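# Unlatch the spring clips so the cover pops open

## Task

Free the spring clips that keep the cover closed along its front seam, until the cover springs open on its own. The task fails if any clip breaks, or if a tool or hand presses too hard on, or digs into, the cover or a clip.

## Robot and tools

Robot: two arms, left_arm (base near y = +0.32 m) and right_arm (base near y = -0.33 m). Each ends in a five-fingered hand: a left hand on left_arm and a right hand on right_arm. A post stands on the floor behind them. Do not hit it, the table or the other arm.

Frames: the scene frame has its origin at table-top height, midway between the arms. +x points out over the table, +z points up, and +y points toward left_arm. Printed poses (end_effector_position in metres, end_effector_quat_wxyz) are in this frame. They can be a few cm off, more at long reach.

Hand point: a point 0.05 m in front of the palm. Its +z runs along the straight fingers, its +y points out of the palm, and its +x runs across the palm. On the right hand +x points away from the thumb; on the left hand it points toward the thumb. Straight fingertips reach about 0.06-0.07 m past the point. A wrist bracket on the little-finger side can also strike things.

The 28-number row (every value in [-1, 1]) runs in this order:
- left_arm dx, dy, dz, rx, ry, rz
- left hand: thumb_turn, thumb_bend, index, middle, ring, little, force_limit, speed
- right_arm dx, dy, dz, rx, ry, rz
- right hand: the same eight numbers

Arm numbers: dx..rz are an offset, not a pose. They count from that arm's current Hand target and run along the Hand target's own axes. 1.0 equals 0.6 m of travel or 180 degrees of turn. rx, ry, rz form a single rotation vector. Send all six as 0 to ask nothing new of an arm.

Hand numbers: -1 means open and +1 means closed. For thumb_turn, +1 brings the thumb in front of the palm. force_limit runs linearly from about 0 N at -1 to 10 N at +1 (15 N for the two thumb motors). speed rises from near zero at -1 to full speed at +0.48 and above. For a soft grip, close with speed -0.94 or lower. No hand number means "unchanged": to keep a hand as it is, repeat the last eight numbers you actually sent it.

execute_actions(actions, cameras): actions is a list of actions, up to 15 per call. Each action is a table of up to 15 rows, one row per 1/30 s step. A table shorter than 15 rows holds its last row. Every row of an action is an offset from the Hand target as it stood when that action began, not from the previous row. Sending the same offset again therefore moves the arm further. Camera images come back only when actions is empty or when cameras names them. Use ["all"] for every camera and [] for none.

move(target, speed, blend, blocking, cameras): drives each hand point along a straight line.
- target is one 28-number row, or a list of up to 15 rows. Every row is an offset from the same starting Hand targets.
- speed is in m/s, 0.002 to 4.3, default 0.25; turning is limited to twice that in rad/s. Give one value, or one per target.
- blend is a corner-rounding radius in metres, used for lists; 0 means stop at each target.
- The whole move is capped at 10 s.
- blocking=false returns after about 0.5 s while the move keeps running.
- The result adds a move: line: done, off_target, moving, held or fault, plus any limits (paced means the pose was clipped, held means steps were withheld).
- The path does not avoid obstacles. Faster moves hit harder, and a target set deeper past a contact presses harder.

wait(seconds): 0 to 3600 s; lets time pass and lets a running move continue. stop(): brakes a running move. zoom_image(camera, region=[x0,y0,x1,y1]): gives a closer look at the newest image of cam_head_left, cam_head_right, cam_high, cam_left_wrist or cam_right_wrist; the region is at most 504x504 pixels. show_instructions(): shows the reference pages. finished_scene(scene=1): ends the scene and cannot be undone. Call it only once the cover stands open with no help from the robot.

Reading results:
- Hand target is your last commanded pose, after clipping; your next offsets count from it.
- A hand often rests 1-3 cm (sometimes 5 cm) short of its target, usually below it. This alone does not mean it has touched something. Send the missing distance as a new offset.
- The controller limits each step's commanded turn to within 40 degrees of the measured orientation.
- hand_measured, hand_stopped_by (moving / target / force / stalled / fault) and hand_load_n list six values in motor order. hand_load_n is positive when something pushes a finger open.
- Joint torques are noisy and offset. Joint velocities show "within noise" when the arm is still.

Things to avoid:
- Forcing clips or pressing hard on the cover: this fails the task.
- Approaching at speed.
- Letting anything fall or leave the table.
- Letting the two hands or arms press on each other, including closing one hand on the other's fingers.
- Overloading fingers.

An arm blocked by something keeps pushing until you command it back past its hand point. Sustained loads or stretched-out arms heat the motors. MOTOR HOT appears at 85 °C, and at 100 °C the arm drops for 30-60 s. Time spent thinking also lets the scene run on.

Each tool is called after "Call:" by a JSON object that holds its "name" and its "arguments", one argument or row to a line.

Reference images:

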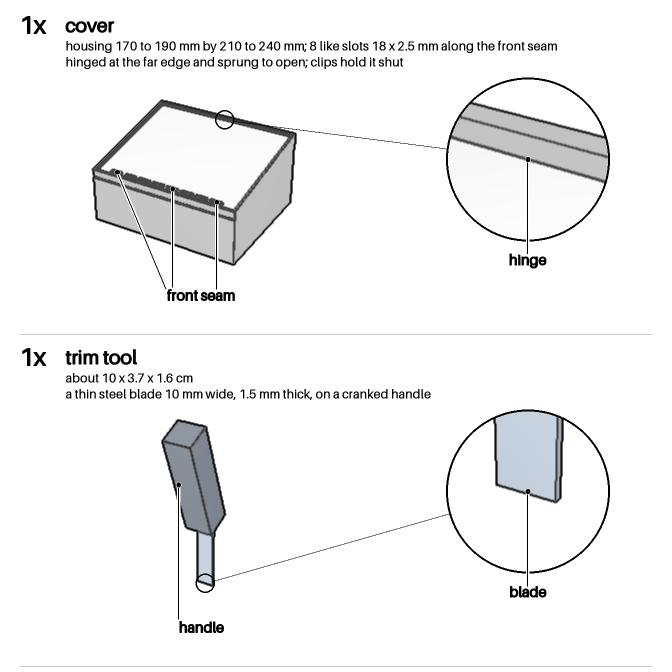

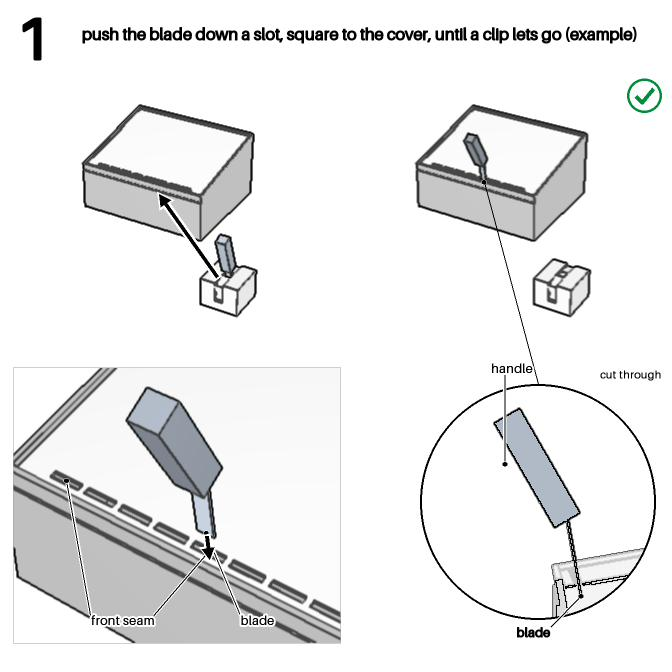

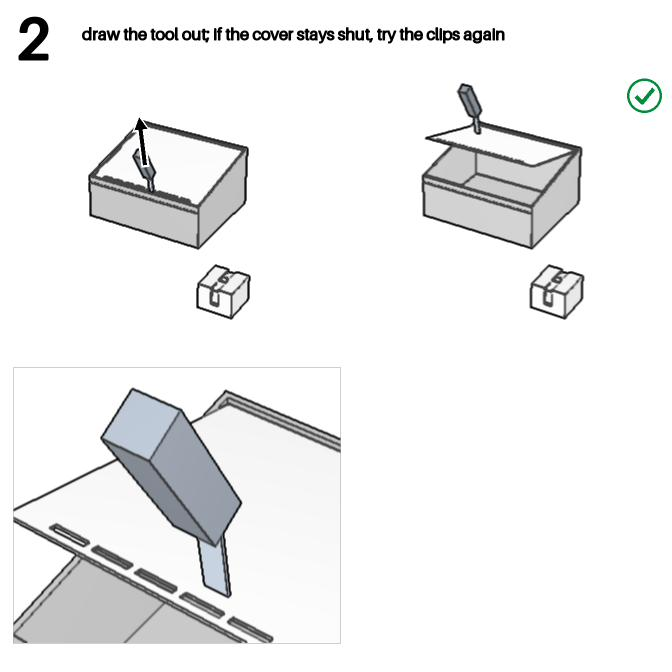

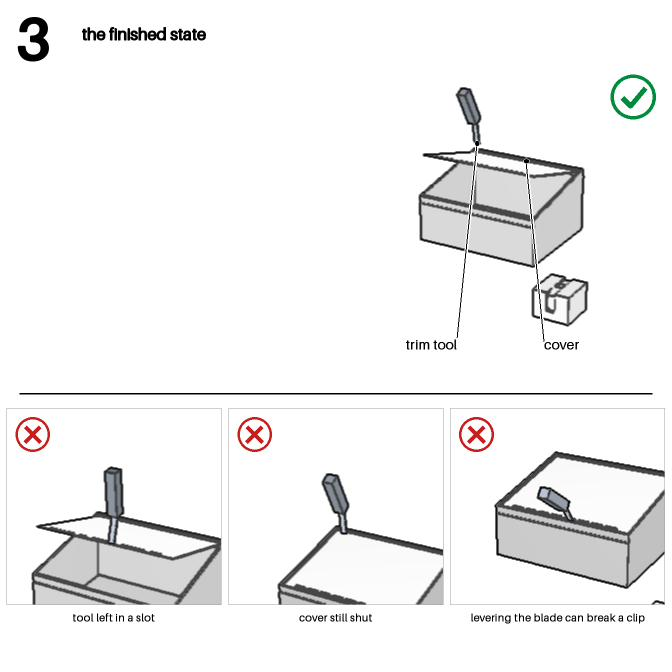

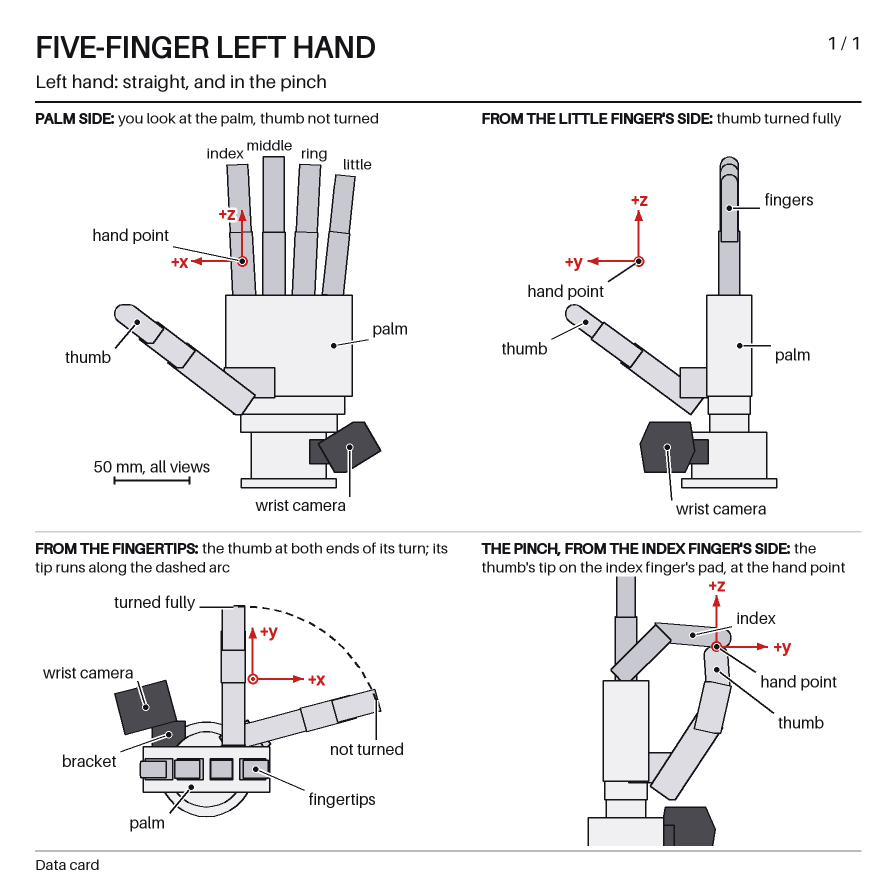

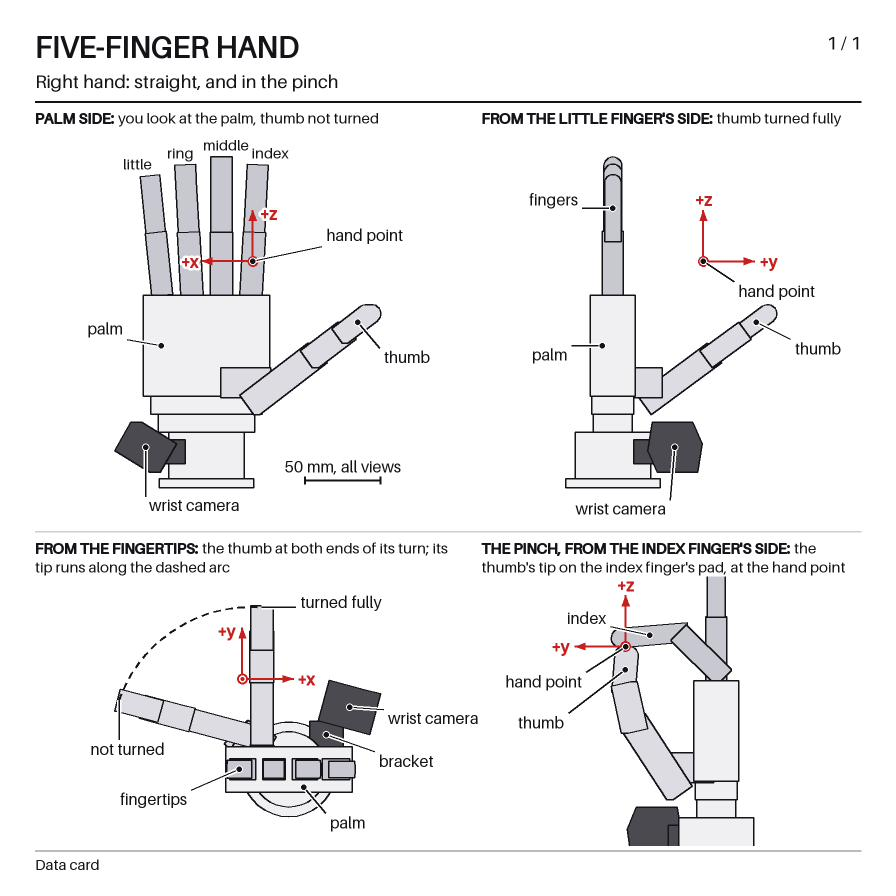

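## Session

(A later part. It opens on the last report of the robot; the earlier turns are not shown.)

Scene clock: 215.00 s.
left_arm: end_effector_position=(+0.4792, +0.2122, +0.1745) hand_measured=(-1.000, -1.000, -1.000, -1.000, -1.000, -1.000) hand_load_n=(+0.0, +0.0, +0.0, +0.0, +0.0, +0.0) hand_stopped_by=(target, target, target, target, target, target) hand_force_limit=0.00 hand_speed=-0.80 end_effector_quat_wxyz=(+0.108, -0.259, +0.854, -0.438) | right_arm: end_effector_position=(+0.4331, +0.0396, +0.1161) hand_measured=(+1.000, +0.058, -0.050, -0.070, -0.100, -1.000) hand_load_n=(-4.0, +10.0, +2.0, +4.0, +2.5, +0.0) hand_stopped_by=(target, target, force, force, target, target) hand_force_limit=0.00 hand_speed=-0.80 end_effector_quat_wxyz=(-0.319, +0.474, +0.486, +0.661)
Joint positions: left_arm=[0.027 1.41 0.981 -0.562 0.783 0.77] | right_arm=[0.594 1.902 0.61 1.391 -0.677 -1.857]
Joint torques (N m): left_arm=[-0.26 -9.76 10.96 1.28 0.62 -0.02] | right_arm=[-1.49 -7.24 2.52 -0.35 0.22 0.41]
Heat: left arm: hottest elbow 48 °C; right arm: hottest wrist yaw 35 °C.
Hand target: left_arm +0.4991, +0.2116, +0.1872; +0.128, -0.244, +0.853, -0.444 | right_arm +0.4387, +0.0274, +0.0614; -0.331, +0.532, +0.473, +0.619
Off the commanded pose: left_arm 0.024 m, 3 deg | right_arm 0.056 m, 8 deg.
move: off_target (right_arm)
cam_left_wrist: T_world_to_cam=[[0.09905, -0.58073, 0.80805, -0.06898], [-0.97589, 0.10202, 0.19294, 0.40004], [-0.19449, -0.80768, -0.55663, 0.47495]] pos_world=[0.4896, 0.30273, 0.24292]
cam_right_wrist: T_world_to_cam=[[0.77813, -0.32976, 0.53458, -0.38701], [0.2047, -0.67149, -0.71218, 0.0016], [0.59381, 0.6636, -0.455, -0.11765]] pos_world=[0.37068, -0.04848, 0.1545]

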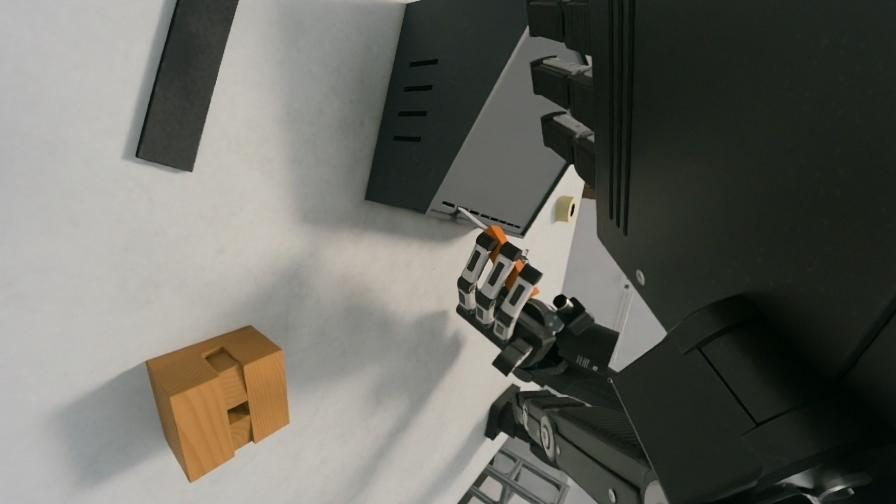

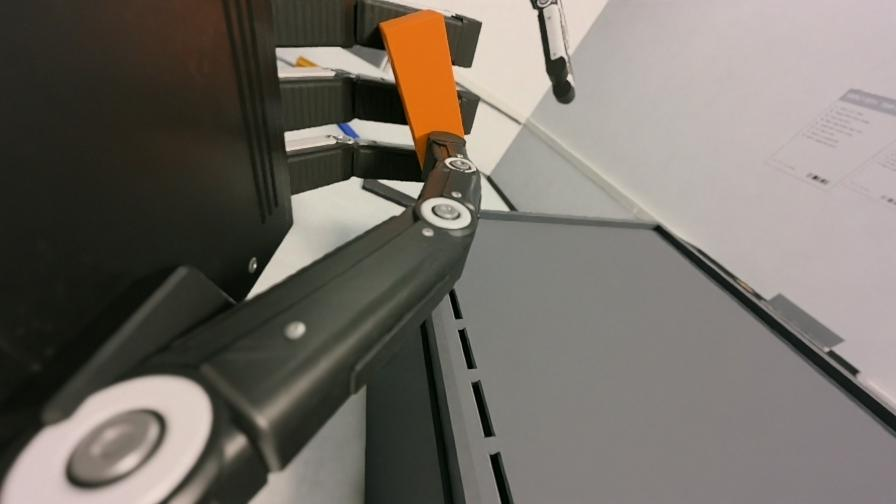

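Call:
{"name": "execute_actions", "arguments": {
  "actions": []
}}

Call:
{"name": "zoom_image", "arguments": {
  "camera": "cam_left_wrist",
  "region": [420, 150, 560, 260]
}}

Scene clock: 218.10 s.
left_arm: end_effector_position=(+0.4792, +0.2122, +0.1745) hand_measured=(-1.000, -1.000, -1.000, -1.000, -1.000, -1.000) hand_load_n=(+0.0, +0.0, +0.0, +0.0, +0.0, +0.0) hand_stopped_by=(target, target, target, target, target, target) hand_force_limit=0.00 hand_speed=-0.80 end_effector_quat_wxyz=(+0.108, -0.259, +0.854, -0.438) | right_arm: end_effector_position=(+0.4331, +0.0396, +0.1161) hand_measured=(+1.000, +0.058, -0.050, -0.070, -0.100, -1.000) hand_load_n=(-4.0, +10.0, +2.0, +4.0, +2.5, +0.0) hand_stopped_by=(target, target, force, force, target, target) hand_force_limit=0.00 hand_speed=-0.80 end_effector_quat_wxyz=(-0.319, +0.474, +0.486, +0.661)
Joint positions: left_arm=[0.027 1.41 0.981 -0.562 0.783 0.77] | right_arm=[0.594 1.902 0.61 1.391 -0.677 -1.857]
Joint velocities: within noise
Joint torques (N m): left_arm=[-0.26 -9.76 10.96 1.29 0.62 -0.02] | right_arm=[-1.61 -7.41 2.51 -0.35 0.23 0.42]
Motor temperatures (°C): left_arm=[31 41 48 29 27 25] | right_arm=[32 31 31 33 35 32]
Heat: left arm: hottest elbow 48 °C; right arm: hottest wrist yaw 35 °C.
Hand target: left_arm +0.4991, +0.2116, +0.1872; +0.128, -0.244, +0.853, -0.444 | right_arm +0.4387, +0.0274, +0.0615; -0.331, +0.532, +0.473, +0.619
Off the commanded pose: left_arm 0.024 m, 3 deg | right_arm 0.056 m, 8 deg.
camera_calibration:
cam_left_wrist: T_world_to_cam=[[0.09905, -0.58073, 0.80805, -0.06898], [-0.97589, 0.10202, 0.19294, 0.40004], [-0.19449, -0.80768, -0.55663, 0.47495]] pos_world=[0.4896, 0.30273, 0.24292]
cam_right_wrist: T_world_to_cam=[[0.77794, -0.32968, 0.5349, -0.38696], [0.20497, -0.67158, -0.71202, 0.00154], [0.59397, 0.66355, -0.45487, -0.11779]] pos_world=[0.37068, -0.04838, 0.1545]

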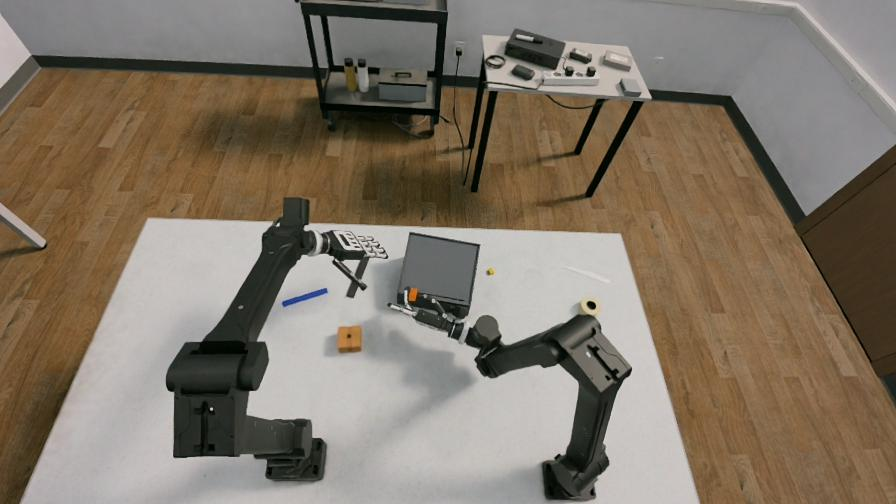

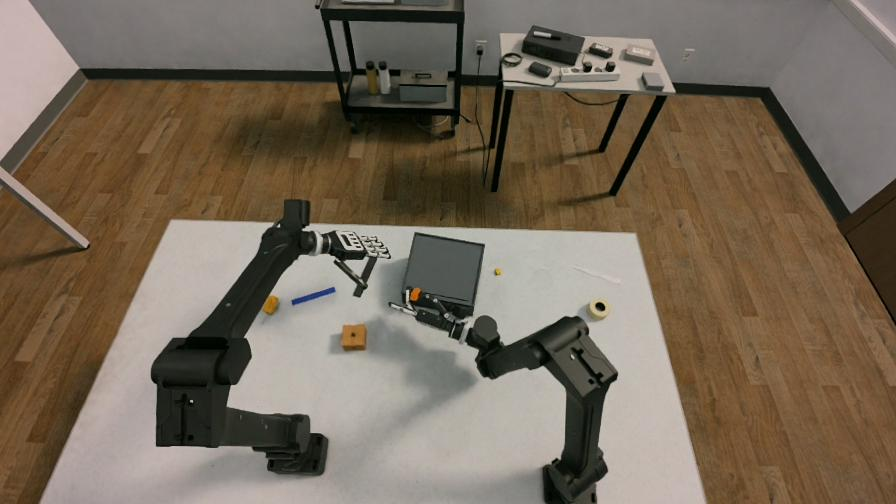

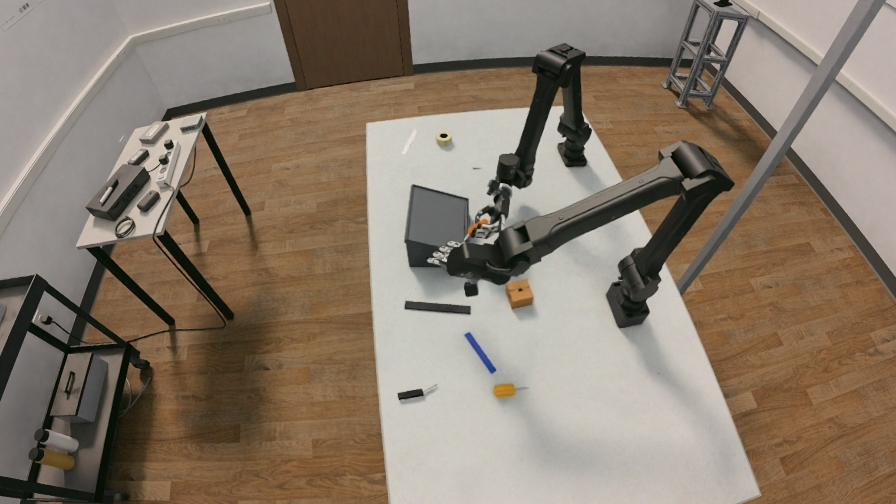

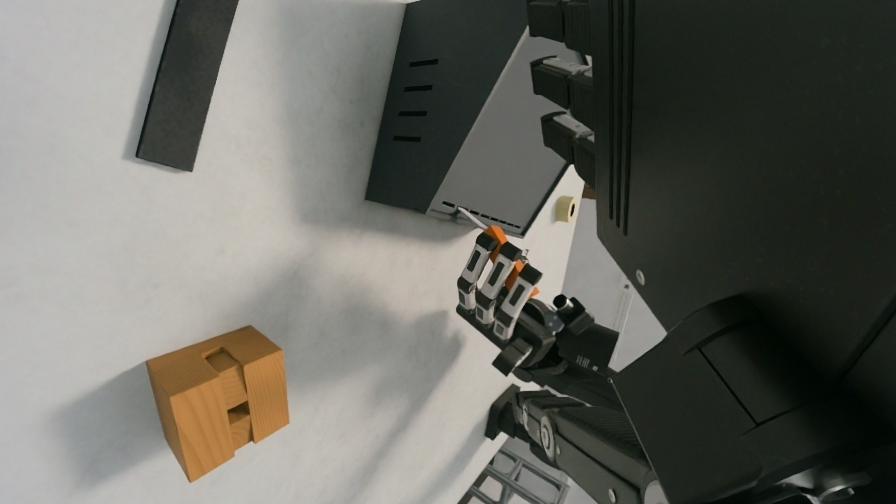

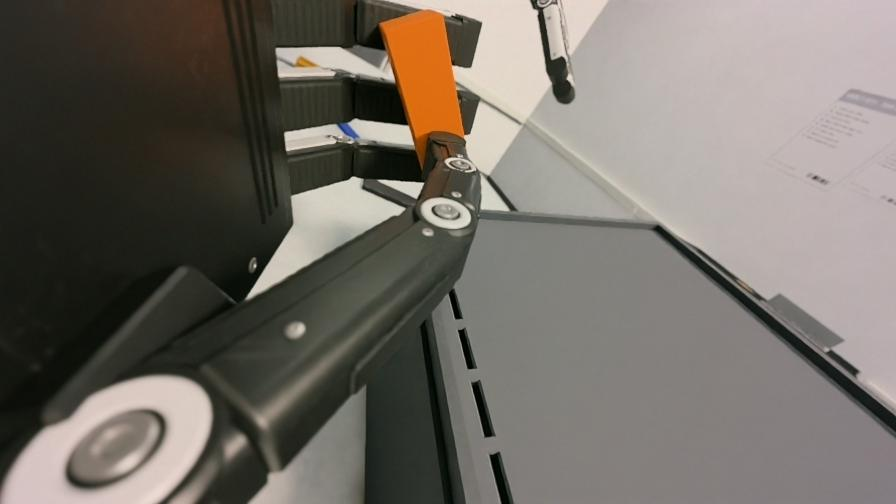

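Scaled by 3.600 from the camera's image (finer frame: 1280x720).

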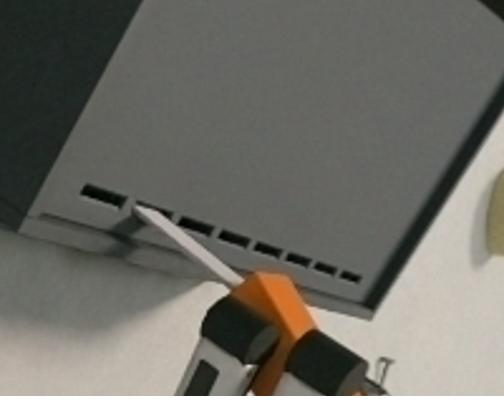

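Call:
{"name": "zoom_image", "arguments": {
  "camera": "cam_left_wrist",
  "region": [450, 195, 520, 250]
}}

Call:
{"name": "zoom_image", "arguments": {
  "camera": "cam_high",
  "region": [400, 180, 520, 280]
}}

Scaled by 7.200 from the camera's image (finer frame: 1280x720).

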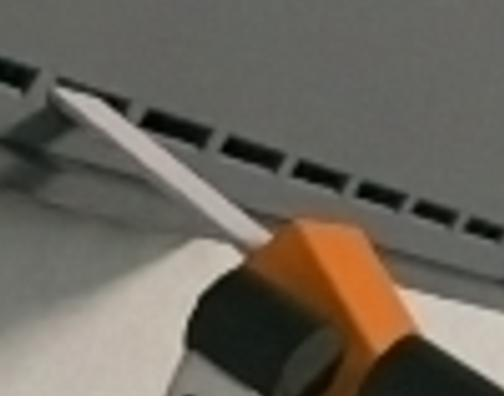

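Scaled by 4.200 from the camera's image (finer frame: 1280x720).

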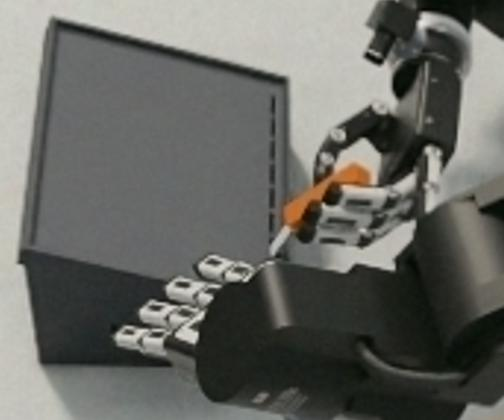

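Call:
{"name": "zoom_image", "arguments": {
  "camera": "cam_left_wrist",
  "region": [452, 200, 482, 224]
}}

Scaled by 16.800 from the camera's image (finer frame: 1280x720).

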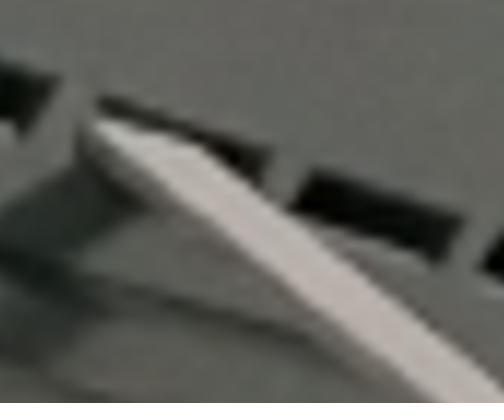

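Call:
{"name": "move", "arguments": {
  "target": [0,0,0,0,0,0,-1,-1,-1,-1,-1,-1,0,-0.8,0.0550,0.0118,0.0155,-0.004,0.0163,-0.0098,1,0.06,0.3,0.3,-0.1,-1,0.0,-0.8],
  "speed": 0.04,
  "cameras": ["cam_left_wrist"]
}}

Call:
{"name": "zoom_image", "arguments": {
  "camera": "cam_left_wrist",
  "region": [452, 200, 482, 224]
}}

Scene clock: 225.33 s.
left_arm: end_effector_position=(+0.4792, +0.2122, +0.1745) hand_measured=(-1.000, -1.000, -1.000, -1.000, -1.000, -1.000) hand_load_n=(-0.5, +0.0, +0.0, +0.0, +0.0, +0.0) hand_stopped_by=(target, target, target, target, target, target) hand_force_limit=0.00 hand_speed=-0.80 end_effector_quat_wxyz=(+0.108, -0.259, +0.854, -0.438) | right_arm: end_effector_position=(+0.4341, +0.0390, +0.1192) hand_measured=(+1.000, +0.058, -0.050, -0.070, -0.100, -1.000) hand_load_n=(-2.5, +8.5, +4.0, +3.5, +1.5, +0.0) hand_stopped_by=(target, target, force, force, target, target) hand_force_limit=0.00 hand_speed=-0.80 end_effector_quat_wxyz=(-0.319, +0.476, +0.482, +0.663)
Joint positions: left_arm=[0.027 1.41 0.981 -0.562 0.783 0.77] | right_arm=[0.594 1.896 0.61 1.392 -0.671 -1.848]
Joint torques (N m): left_arm=[-0.32 -9.82 10.96 1.28 0.62 -0.02] | right_arm=[-0.38 -10.4 3.99 -0.25 0.52 0.43]
Heat: left arm: hottest elbow 48 °C; right arm: hottest wrist yaw 35 °C.
Hand target: left_arm +0.4991, +0.2116, +0.1872; +0.128, -0.244, +0.853, -0.444 | right_arm +0.4412, +0.0369, +0.0950; -0.330, +0.510, +0.469, +0.641
Off the commanded pose: left_arm 0.024 m, 3 deg | right_arm 0.025 m, 5 deg.
move: off_target (right_arm)
cam_left_wrist: T_world_to_cam=[[0.09905, -0.58073, 0.80805, -0.06898], [-0.97589, 0.10202, 0.19294, 0.40004], [-0.19449, -0.80768, -0.55663, 0.47495]] pos_world=[0.4896, 0.30273, 0.24292]

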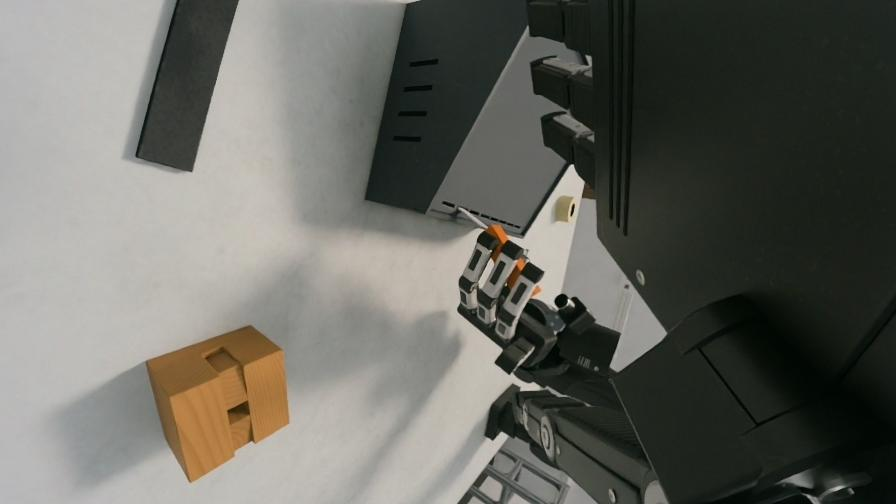

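Scaled by 16.800 from the camera's image (finer frame: 1280x720).

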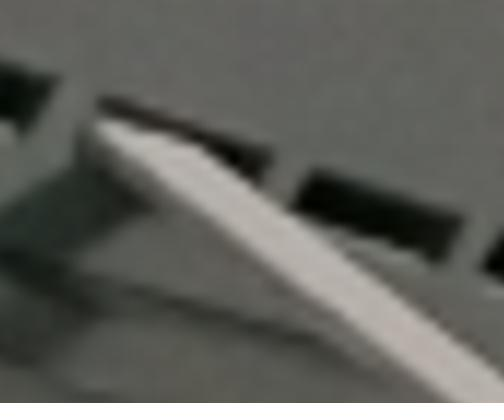

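Call:
{"name": "move", "arguments": {
  "target": [0,0,0,0,0,0,-1,-1,-1,-1,-1,-1,0,-0.8,0.0175,0.0140,-0.0103,-0.004,0.0163,-0.0098,1,0.06,0.3,0.3,-0.1,-1,0.0,-0.8],
  "speed": 0.04,
  "cameras": ["cam_left_wrist"]
}}

Call:
{"name": "zoom_image", "arguments": {
  "camera": "cam_left_wrist",
  "region": [452, 200, 482, 224]
}}

Scene clock: 227.83 s.
left_arm: end_effector_position=(+0.4792, +0.2122, +0.1745) hand_measured=(-1.000, -1.000, -1.000, -1.000, -1.000, -1.000) hand_load_n=(+0.0, +0.0, +0.0, +0.0, +0.0, +0.0) hand_stopped_by=(target, target, target, target, target, target) hand_force_limit=0.00 hand_speed=-0.80 end_effector_quat_wxyz=(+0.108, -0.259, +0.854, -0.438) | right_arm: end_effector_position=(+0.4337, +0.0373, +0.1201) hand_measured=(+1.000, +0.058, -0.050, -0.070, -0.100, -1.000) hand_load_n=(-0.5, +8.0, +6.5, +3.5, +0.5, +0.0) hand_stopped_by=(target, target, force, force, target, target) hand_force_limit=0.00 hand_speed=-0.80 end_effector_quat_wxyz=(-0.328, +0.472, +0.475, +0.666)
Joint positions: left_arm=[0.027 1.41 0.981 -0.562 0.783 0.77] | right_arm=[0.588 1.911 0.61 1.435 -0.679 -1.817]
Joint torques (N m): left_arm=[-0.26 -9.76 10.96 1.28 0.61 -0.02] | right_arm=[-1.61 -10.29 3.85 1.44 0.04 0.25]
Heat: left arm: hottest elbow 48 °C; right arm: hottest wrist yaw 35 °C.
Hand target: left_arm +0.4991, +0.2116, +0.1872; +0.128, -0.244, +0.853, -0.444 | right_arm +0.4438, +0.0289, +0.1071; -0.329, +0.489, +0.464, +0.661
Off the commanded pose: left_arm 0.024 m, 3 deg | right_arm 0.019 m, 2 deg.
move: off_target (right_arm)
cam_left_wrist: T_world_to_cam=[[0.09905, -0.58073, 0.80805, -0.06898], [-0.97589, 0.10202, 0.19294, 0.40004], [-0.19449, -0.80768, -0.55663, 0.47495]] pos_world=[0.4896, 0.30273, 0.24292]

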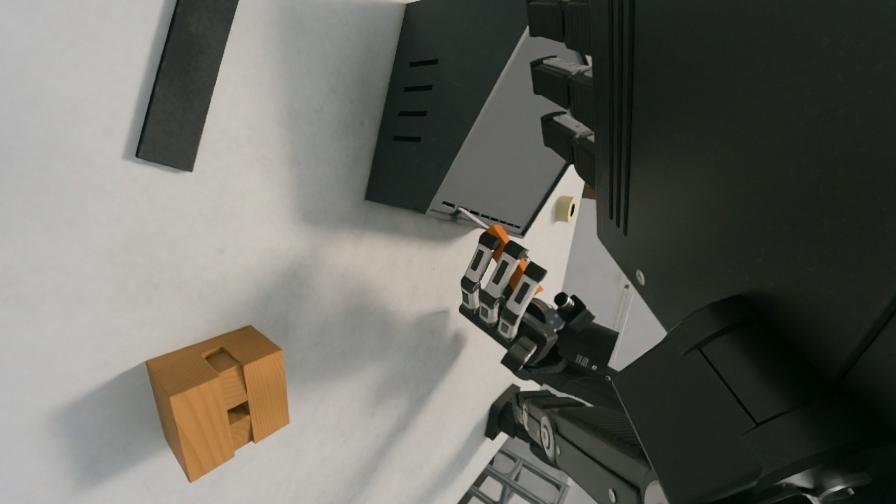

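Scaled by 16.800 from the camera's image (finer frame: 1280x720).

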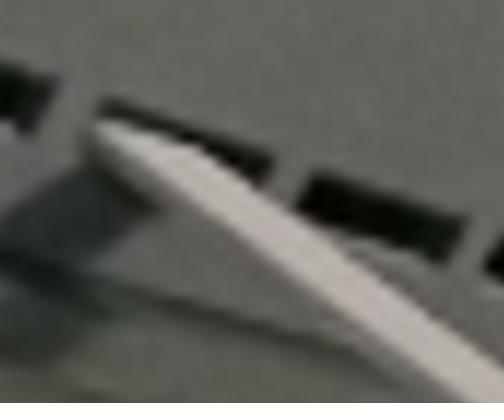

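Call:
{"name": "move", "arguments": {
  "target": [
    [0,0,0,0,0,0,-1,-1,-1,-1,-1,-1,0,-0.8,0.0282,0.009,0.0078,0,0,0,1,0.06,0.3,0.3,-0.1,-1,0.0,-0.8],
    [0,0,0,0,0,0,-1,-1,-1,-1,-1,-1,0,-0.8,0.056,0.0115,0.008,0,0,0,1,0.06,0.3,0.3,-0.1,-1,0.0,-0.8]
  ],
  "speed": 0.04,
  "blend": [0.003,0],
  "cameras": ["cam_left_wrist","cam_high"]
}}

Call:
{"name": "zoom_image", "arguments": {
  "camera": "cam_left_wrist",
  "region": [450, 195, 520, 250]
}}

Scene clock: 231.17 s.
left_arm: end_effector_position=(+0.4792, +0.2122, +0.1745) hand_measured=(-1.000, -1.000, -1.000, -1.000, -1.000, -1.000) hand_load_n=(+0.0, +0.0, -0.5, +0.0, +0.0, +0.0) hand_stopped_by=(target, target, target, target, target, target) hand_force_limit=0.00 hand_speed=-0.80 end_effector_quat_wxyz=(+0.108, -0.259, +0.854, -0.438) | right_arm: end_effector_position=(+0.4365, +0.0373, +0.1408) hand_measured=(+1.000, +0.058, -0.050, -0.070, -0.100, -1.000) hand_load_n=(+0.0, +8.5, +5.5, +3.0, +0.5, +0.0) hand_stopped_by=(target, target, force, force, target, target) hand_force_limit=0.00 hand_speed=-0.80 end_effector_quat_wxyz=(-0.333, +0.483, +0.468, +0.661)
Joint positions: left_arm=[0.027 1.41 0.981 -0.562 0.783 0.77] | right_arm=[0.588 1.824 0.609 1.336 -0.67 -1.799]
Joint torques (N m): left_arm=[-0.26 -9.76 10.96 1.28 0.62 -0.02] | right_arm=[-0.91 -12.75 3.93 0.87 0.01 0.06]
Heat: left arm: hottest elbow 48 °C; right arm: hottest wrist yaw 35 °C.
Hand target: left_arm +0.4991, +0.2116, +0.1872; +0.128, -0.244, +0.853, -0.444 | right_arm +0.4413, +0.0316, +0.1416; -0.329, +0.488, +0.464, +0.661
Off the commanded pose: left_arm 0.024 m, 3 deg | right_arm 0.008 m, 1 deg.
move: done
cam_left_wrist: T_world_to_cam=[[0.09905, -0.58073, 0.80805, -0.06898], [-0.97589, 0.10202, 0.19294, 0.40004], [-0.19449, -0.80768, -0.55663, 0.47495]] pos_world=[0.4896, 0.30273, 0.24292]
Images, in order (width x height): cam_high 896x504, cam_left_wrist 896x504.

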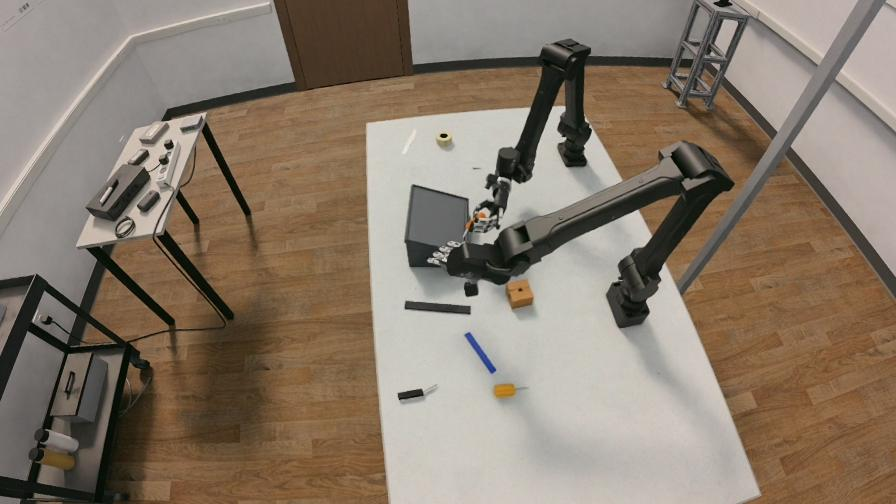

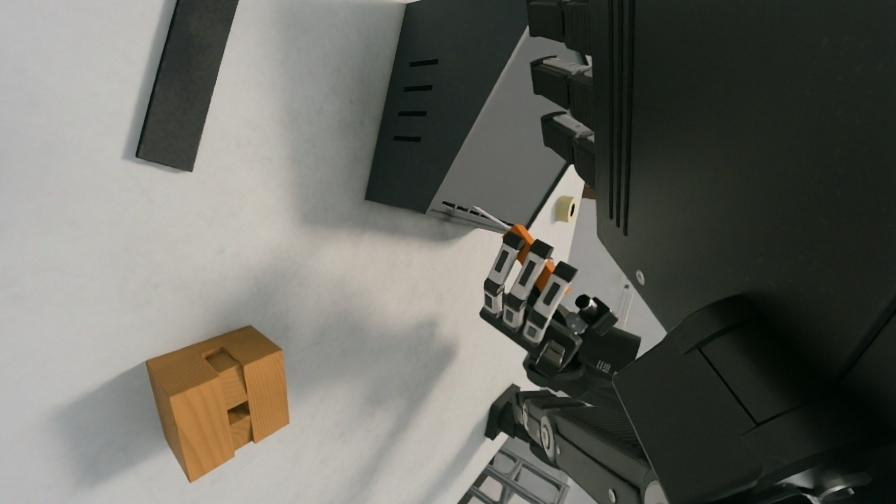

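Scaled by 7.200 from the camera's image (finer frame: 1280x720).

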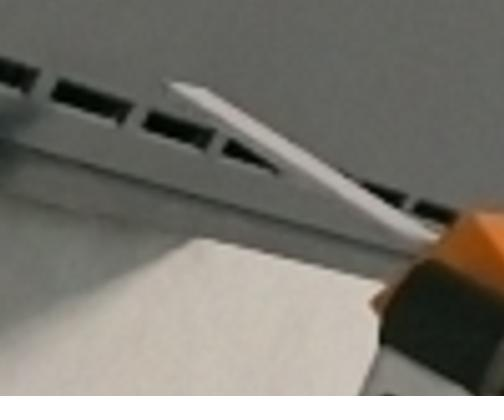

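Call:
{"name": "zoom_image", "arguments": {
  "camera": "cam_left_wrist",
  "region": [466, 198, 516, 238]
}}

Scaled by 10.080 from the camera's image (finer frame: 1280x720).

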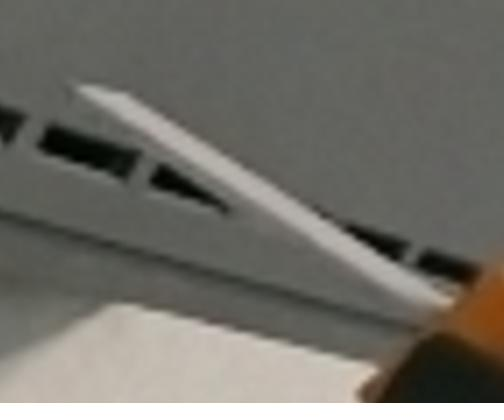

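Call:
{"name": "zoom_image", "arguments": {
  "camera": "cam_high",
  "region": [440, 205, 500, 250]
}}

Call:
{"name": "execute_actions", "arguments": {
  "actions": [],
  "cameras": ["cam_head_left","cam_head_right","cam_right_wrist"]
}}

Call:
{"name": "zoom_image", "arguments": {
  "camera": "cam_head_left",
  "region": [380, 230, 500, 330]
}}

Call:
{"name": "zoom_image", "arguments": {
  "camera": "cam_head_right",
  "region": [380, 230, 500, 330]
}}

Scaled by 8.400 from the camera's image (finer frame: 1280x720).

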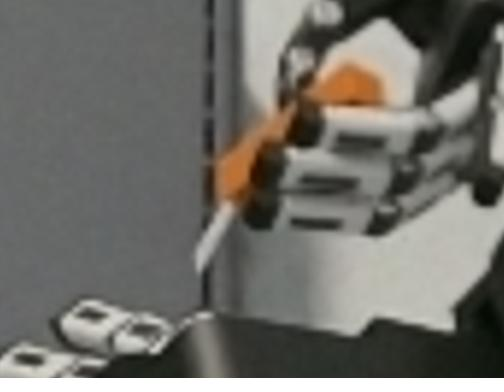

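Scene clock: 236.57 s.
left_arm: end_effector_position=(+0.4792, +0.2122, +0.1745) hand_measured=(-1.000, -1.000, -1.000, -1.000, -1.000, -1.000) hand_load_n=(-0.5, +0.0, +0.0, +0.0, +0.0, -0.5) hand_stopped_by=(target, target, target, target, target, target) hand_force_limit=0.00 hand_speed=-0.80 end_effector_quat_wxyz=(+0.108, -0.259, +0.854, -0.438) | right_arm: end_effector_position=(+0.4365, +0.0373, +0.1408) hand_measured=(+1.000, +0.058, -0.050, -0.070, -0.100, -1.000) hand_load_n=(+0.0, +8.5, +5.5, +2.5, +0.5, +0.0) hand_stopped_by=(target, target, force, force, target, target) hand_force_limit=0.00 hand_speed=-0.80 end_effector_quat_wxyz=(-0.333, +0.483, +0.468, +0.661)
Joint positions: left_arm=[0.027 1.41 0.981 -0.562 0.783 0.77] | right_arm=[0.588 1.824 0.609 1.336 -0.67 -1.799]
Joint velocities: within noise
Joint torques (N m): left_arm=[-0.21 -9.82 10.96 1.29 0.62 -0.02] | right_arm=[-0.91 -12.75 3.93 0.91 0.01 0.06]
Motor temperatures (°C): left_arm=[31 41 48 29 27 25] | right_arm=[32 31 31 33 35 32]
Heat: left arm: hottest elbow 48 °C; right arm: hottest wrist yaw 35 °C.
Hand target: left_arm +0.4991, +0.2116, +0.1872; +0.128, -0.244, +0.853, -0.444 | right_arm +0.4413, +0.0316, +0.1416; -0.329, +0.488, +0.464, +0.661
Off the commanded pose: left_arm 0.024 m, 3 deg | right_arm 0.008 m, 1 deg.
camera_calibration:
cam_right_wrist: T_world_to_cam=[[0.79458, -0.35131, 0.4952, -0.40452], [0.17337, -0.65037, -0.73957, 0.03379], [0.58188, 0.6735, -0.45587, -0.10203]] pos_world=[0.37493, -0.05142, 0.1788]
Images, in order (width x height): cam_head_left 896x504, cam_head_right 896x504, cam_right_wrist 896x504.

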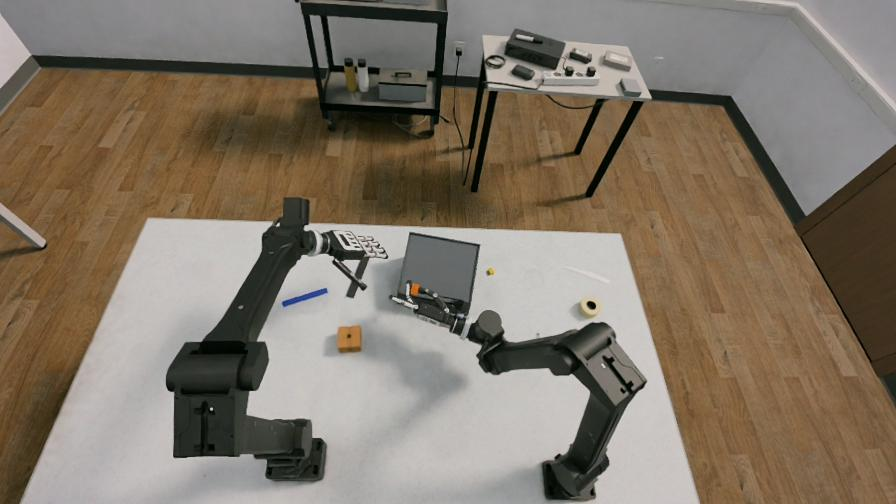

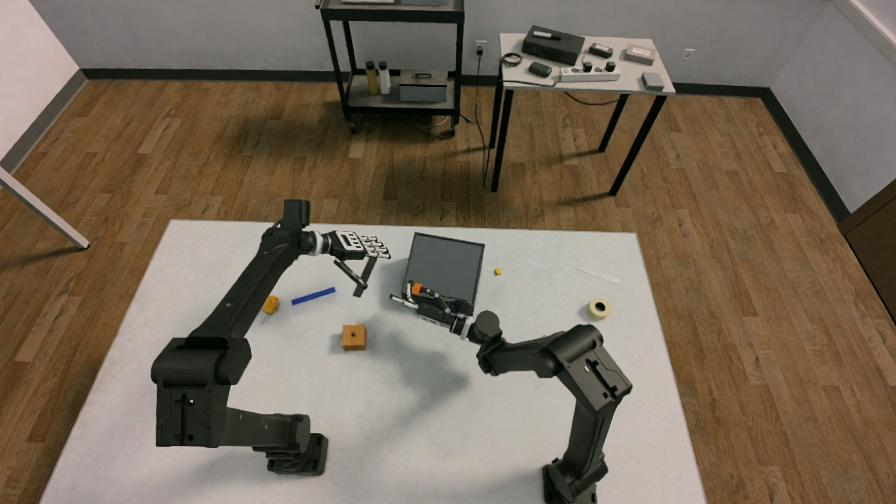

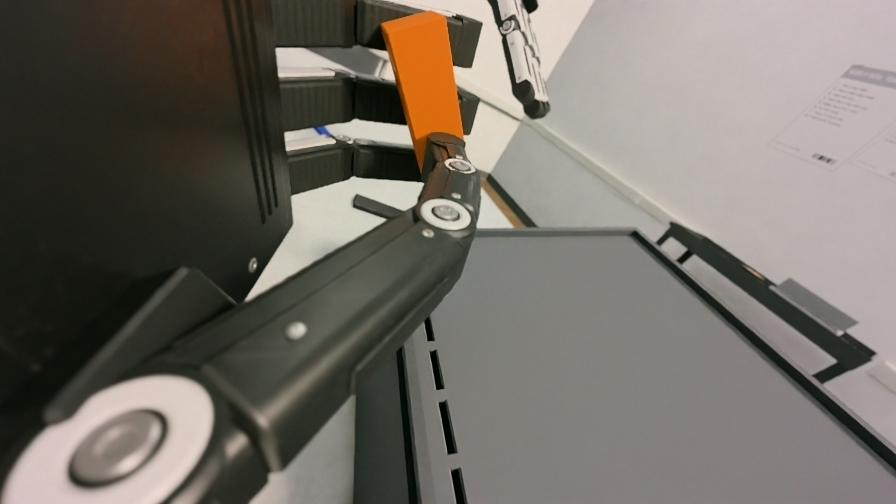

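Scaled by 4.200 from the camera's image (finer frame: 1280x720).

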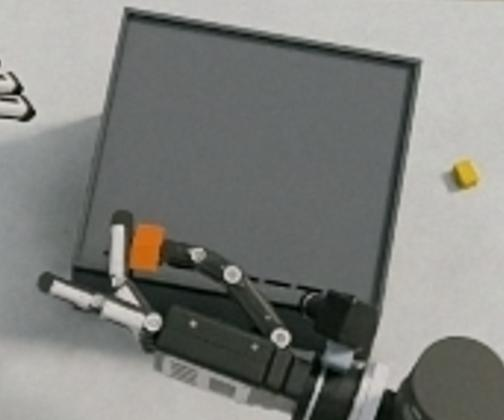

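Scaled by 4.200 from the camera's image (finer frame: 1280x720).

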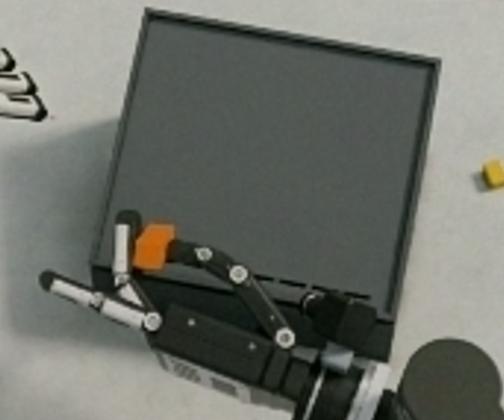

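Call:
{"name": "execute_actions", "arguments": {
  "actions": [],
  "cameras": ["cam_high","cam_left_wrist"]
}}

Call:
{"name": "zoom_image", "arguments": {
  "camera": "cam_high",
  "region": [458, 222, 474, 242]
}}

Scene clock: 238.23 s.
left_arm: end_effector_position=(+0.4792, +0.2122, +0.1745) hand_measured=(-1.000, -1.000, -1.000, -1.000, -1.000, -1.000) hand_load_n=(+0.0, +0.0, +0.0, +0.0, +0.0, +0.0) hand_stopped_by=(target, target, target, target, target, target) hand_force_limit=0.00 hand_speed=-0.80 end_effector_quat_wxyz=(+0.108, -0.259, +0.854, -0.438) | right_arm: end_effector_position=(+0.4365, +0.0373, +0.1408) hand_measured=(+1.000, +0.058, -0.050, -0.070, -0.100, -1.000) hand_load_n=(-0.5, +8.5, +5.0, +2.5, +0.0, +0.0) hand_stopped_by=(target, target, force, force, target, target) hand_force_limit=0.00 hand_speed=-0.80 end_effector_quat_wxyz=(-0.333, +0.483, +0.468, +0.661)
Joint positions: left_arm=[0.027 1.41 0.981 -0.562 0.783 0.77] | right_arm=[0.588 1.824 0.609 1.336 -0.67 -1.799]
Joint velocities: within noise
Joint torques (N m): left_arm=[-0.26 -9.82 10.95 1.29 0.61 -0.02] | right_arm=[-0.91 -12.69 3.95 0.92 0.01 0.06]
Motor temperatures (°C): left_arm=[31 41 48 29 27 25] | right_arm=[32 31 31 33 35 32]
Heat: left arm: hottest elbow 48 °C; right arm: hottest wrist yaw 35 °C.
Hand target: left_arm +0.4991, +0.2116, +0.1872; +0.128, -0.244, +0.853, -0.444 | right_arm +0.4413, +0.0316, +0.1416; -0.329, +0.488, +0.464, +0.661
Off the commanded pose: left_arm 0.024 m, 3 deg | right_arm 0.008 m, 1 deg.
camera_calibration:
cam_left_wrist: T_world_to_cam=[[0.09905, -0.58073, 0.80805, -0.06898], [-0.97589, 0.10202, 0.19294, 0.40004], [-0.19449, -0.80768, -0.55663, 0.47495]] pos_world=[0.4896, 0.30273, 0.24292]
Images, in order (width x height): cam_high 896x504, cam_left_wrist 896x504.

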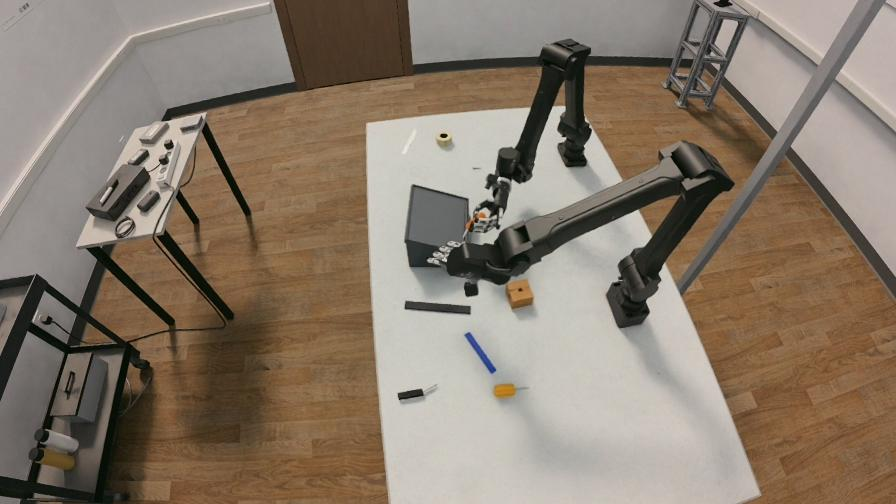

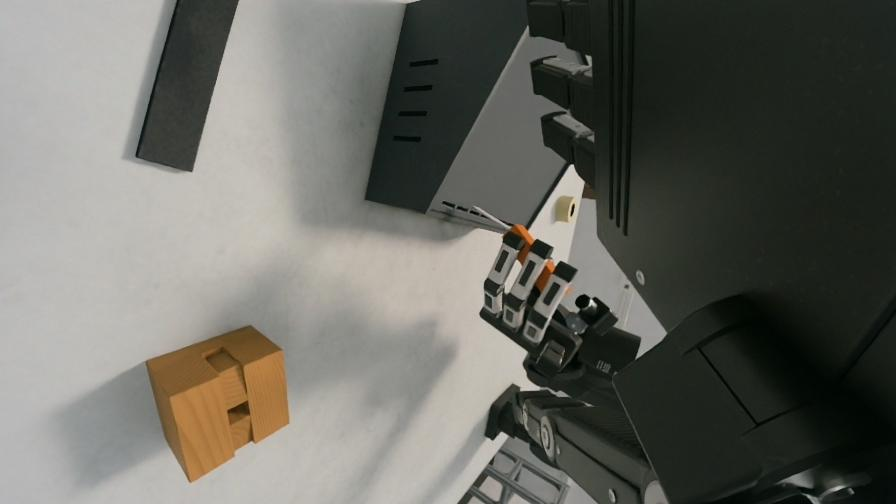

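Scaled by 25.200 from the camera's image (finer frame: 1280x720).

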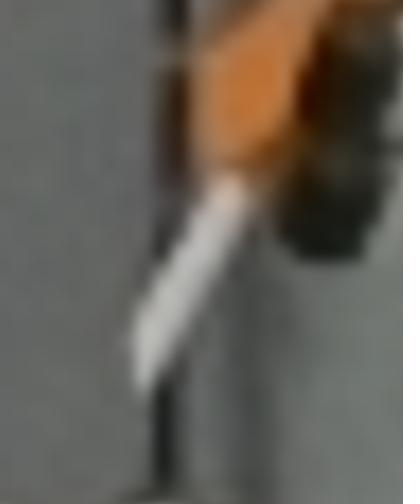

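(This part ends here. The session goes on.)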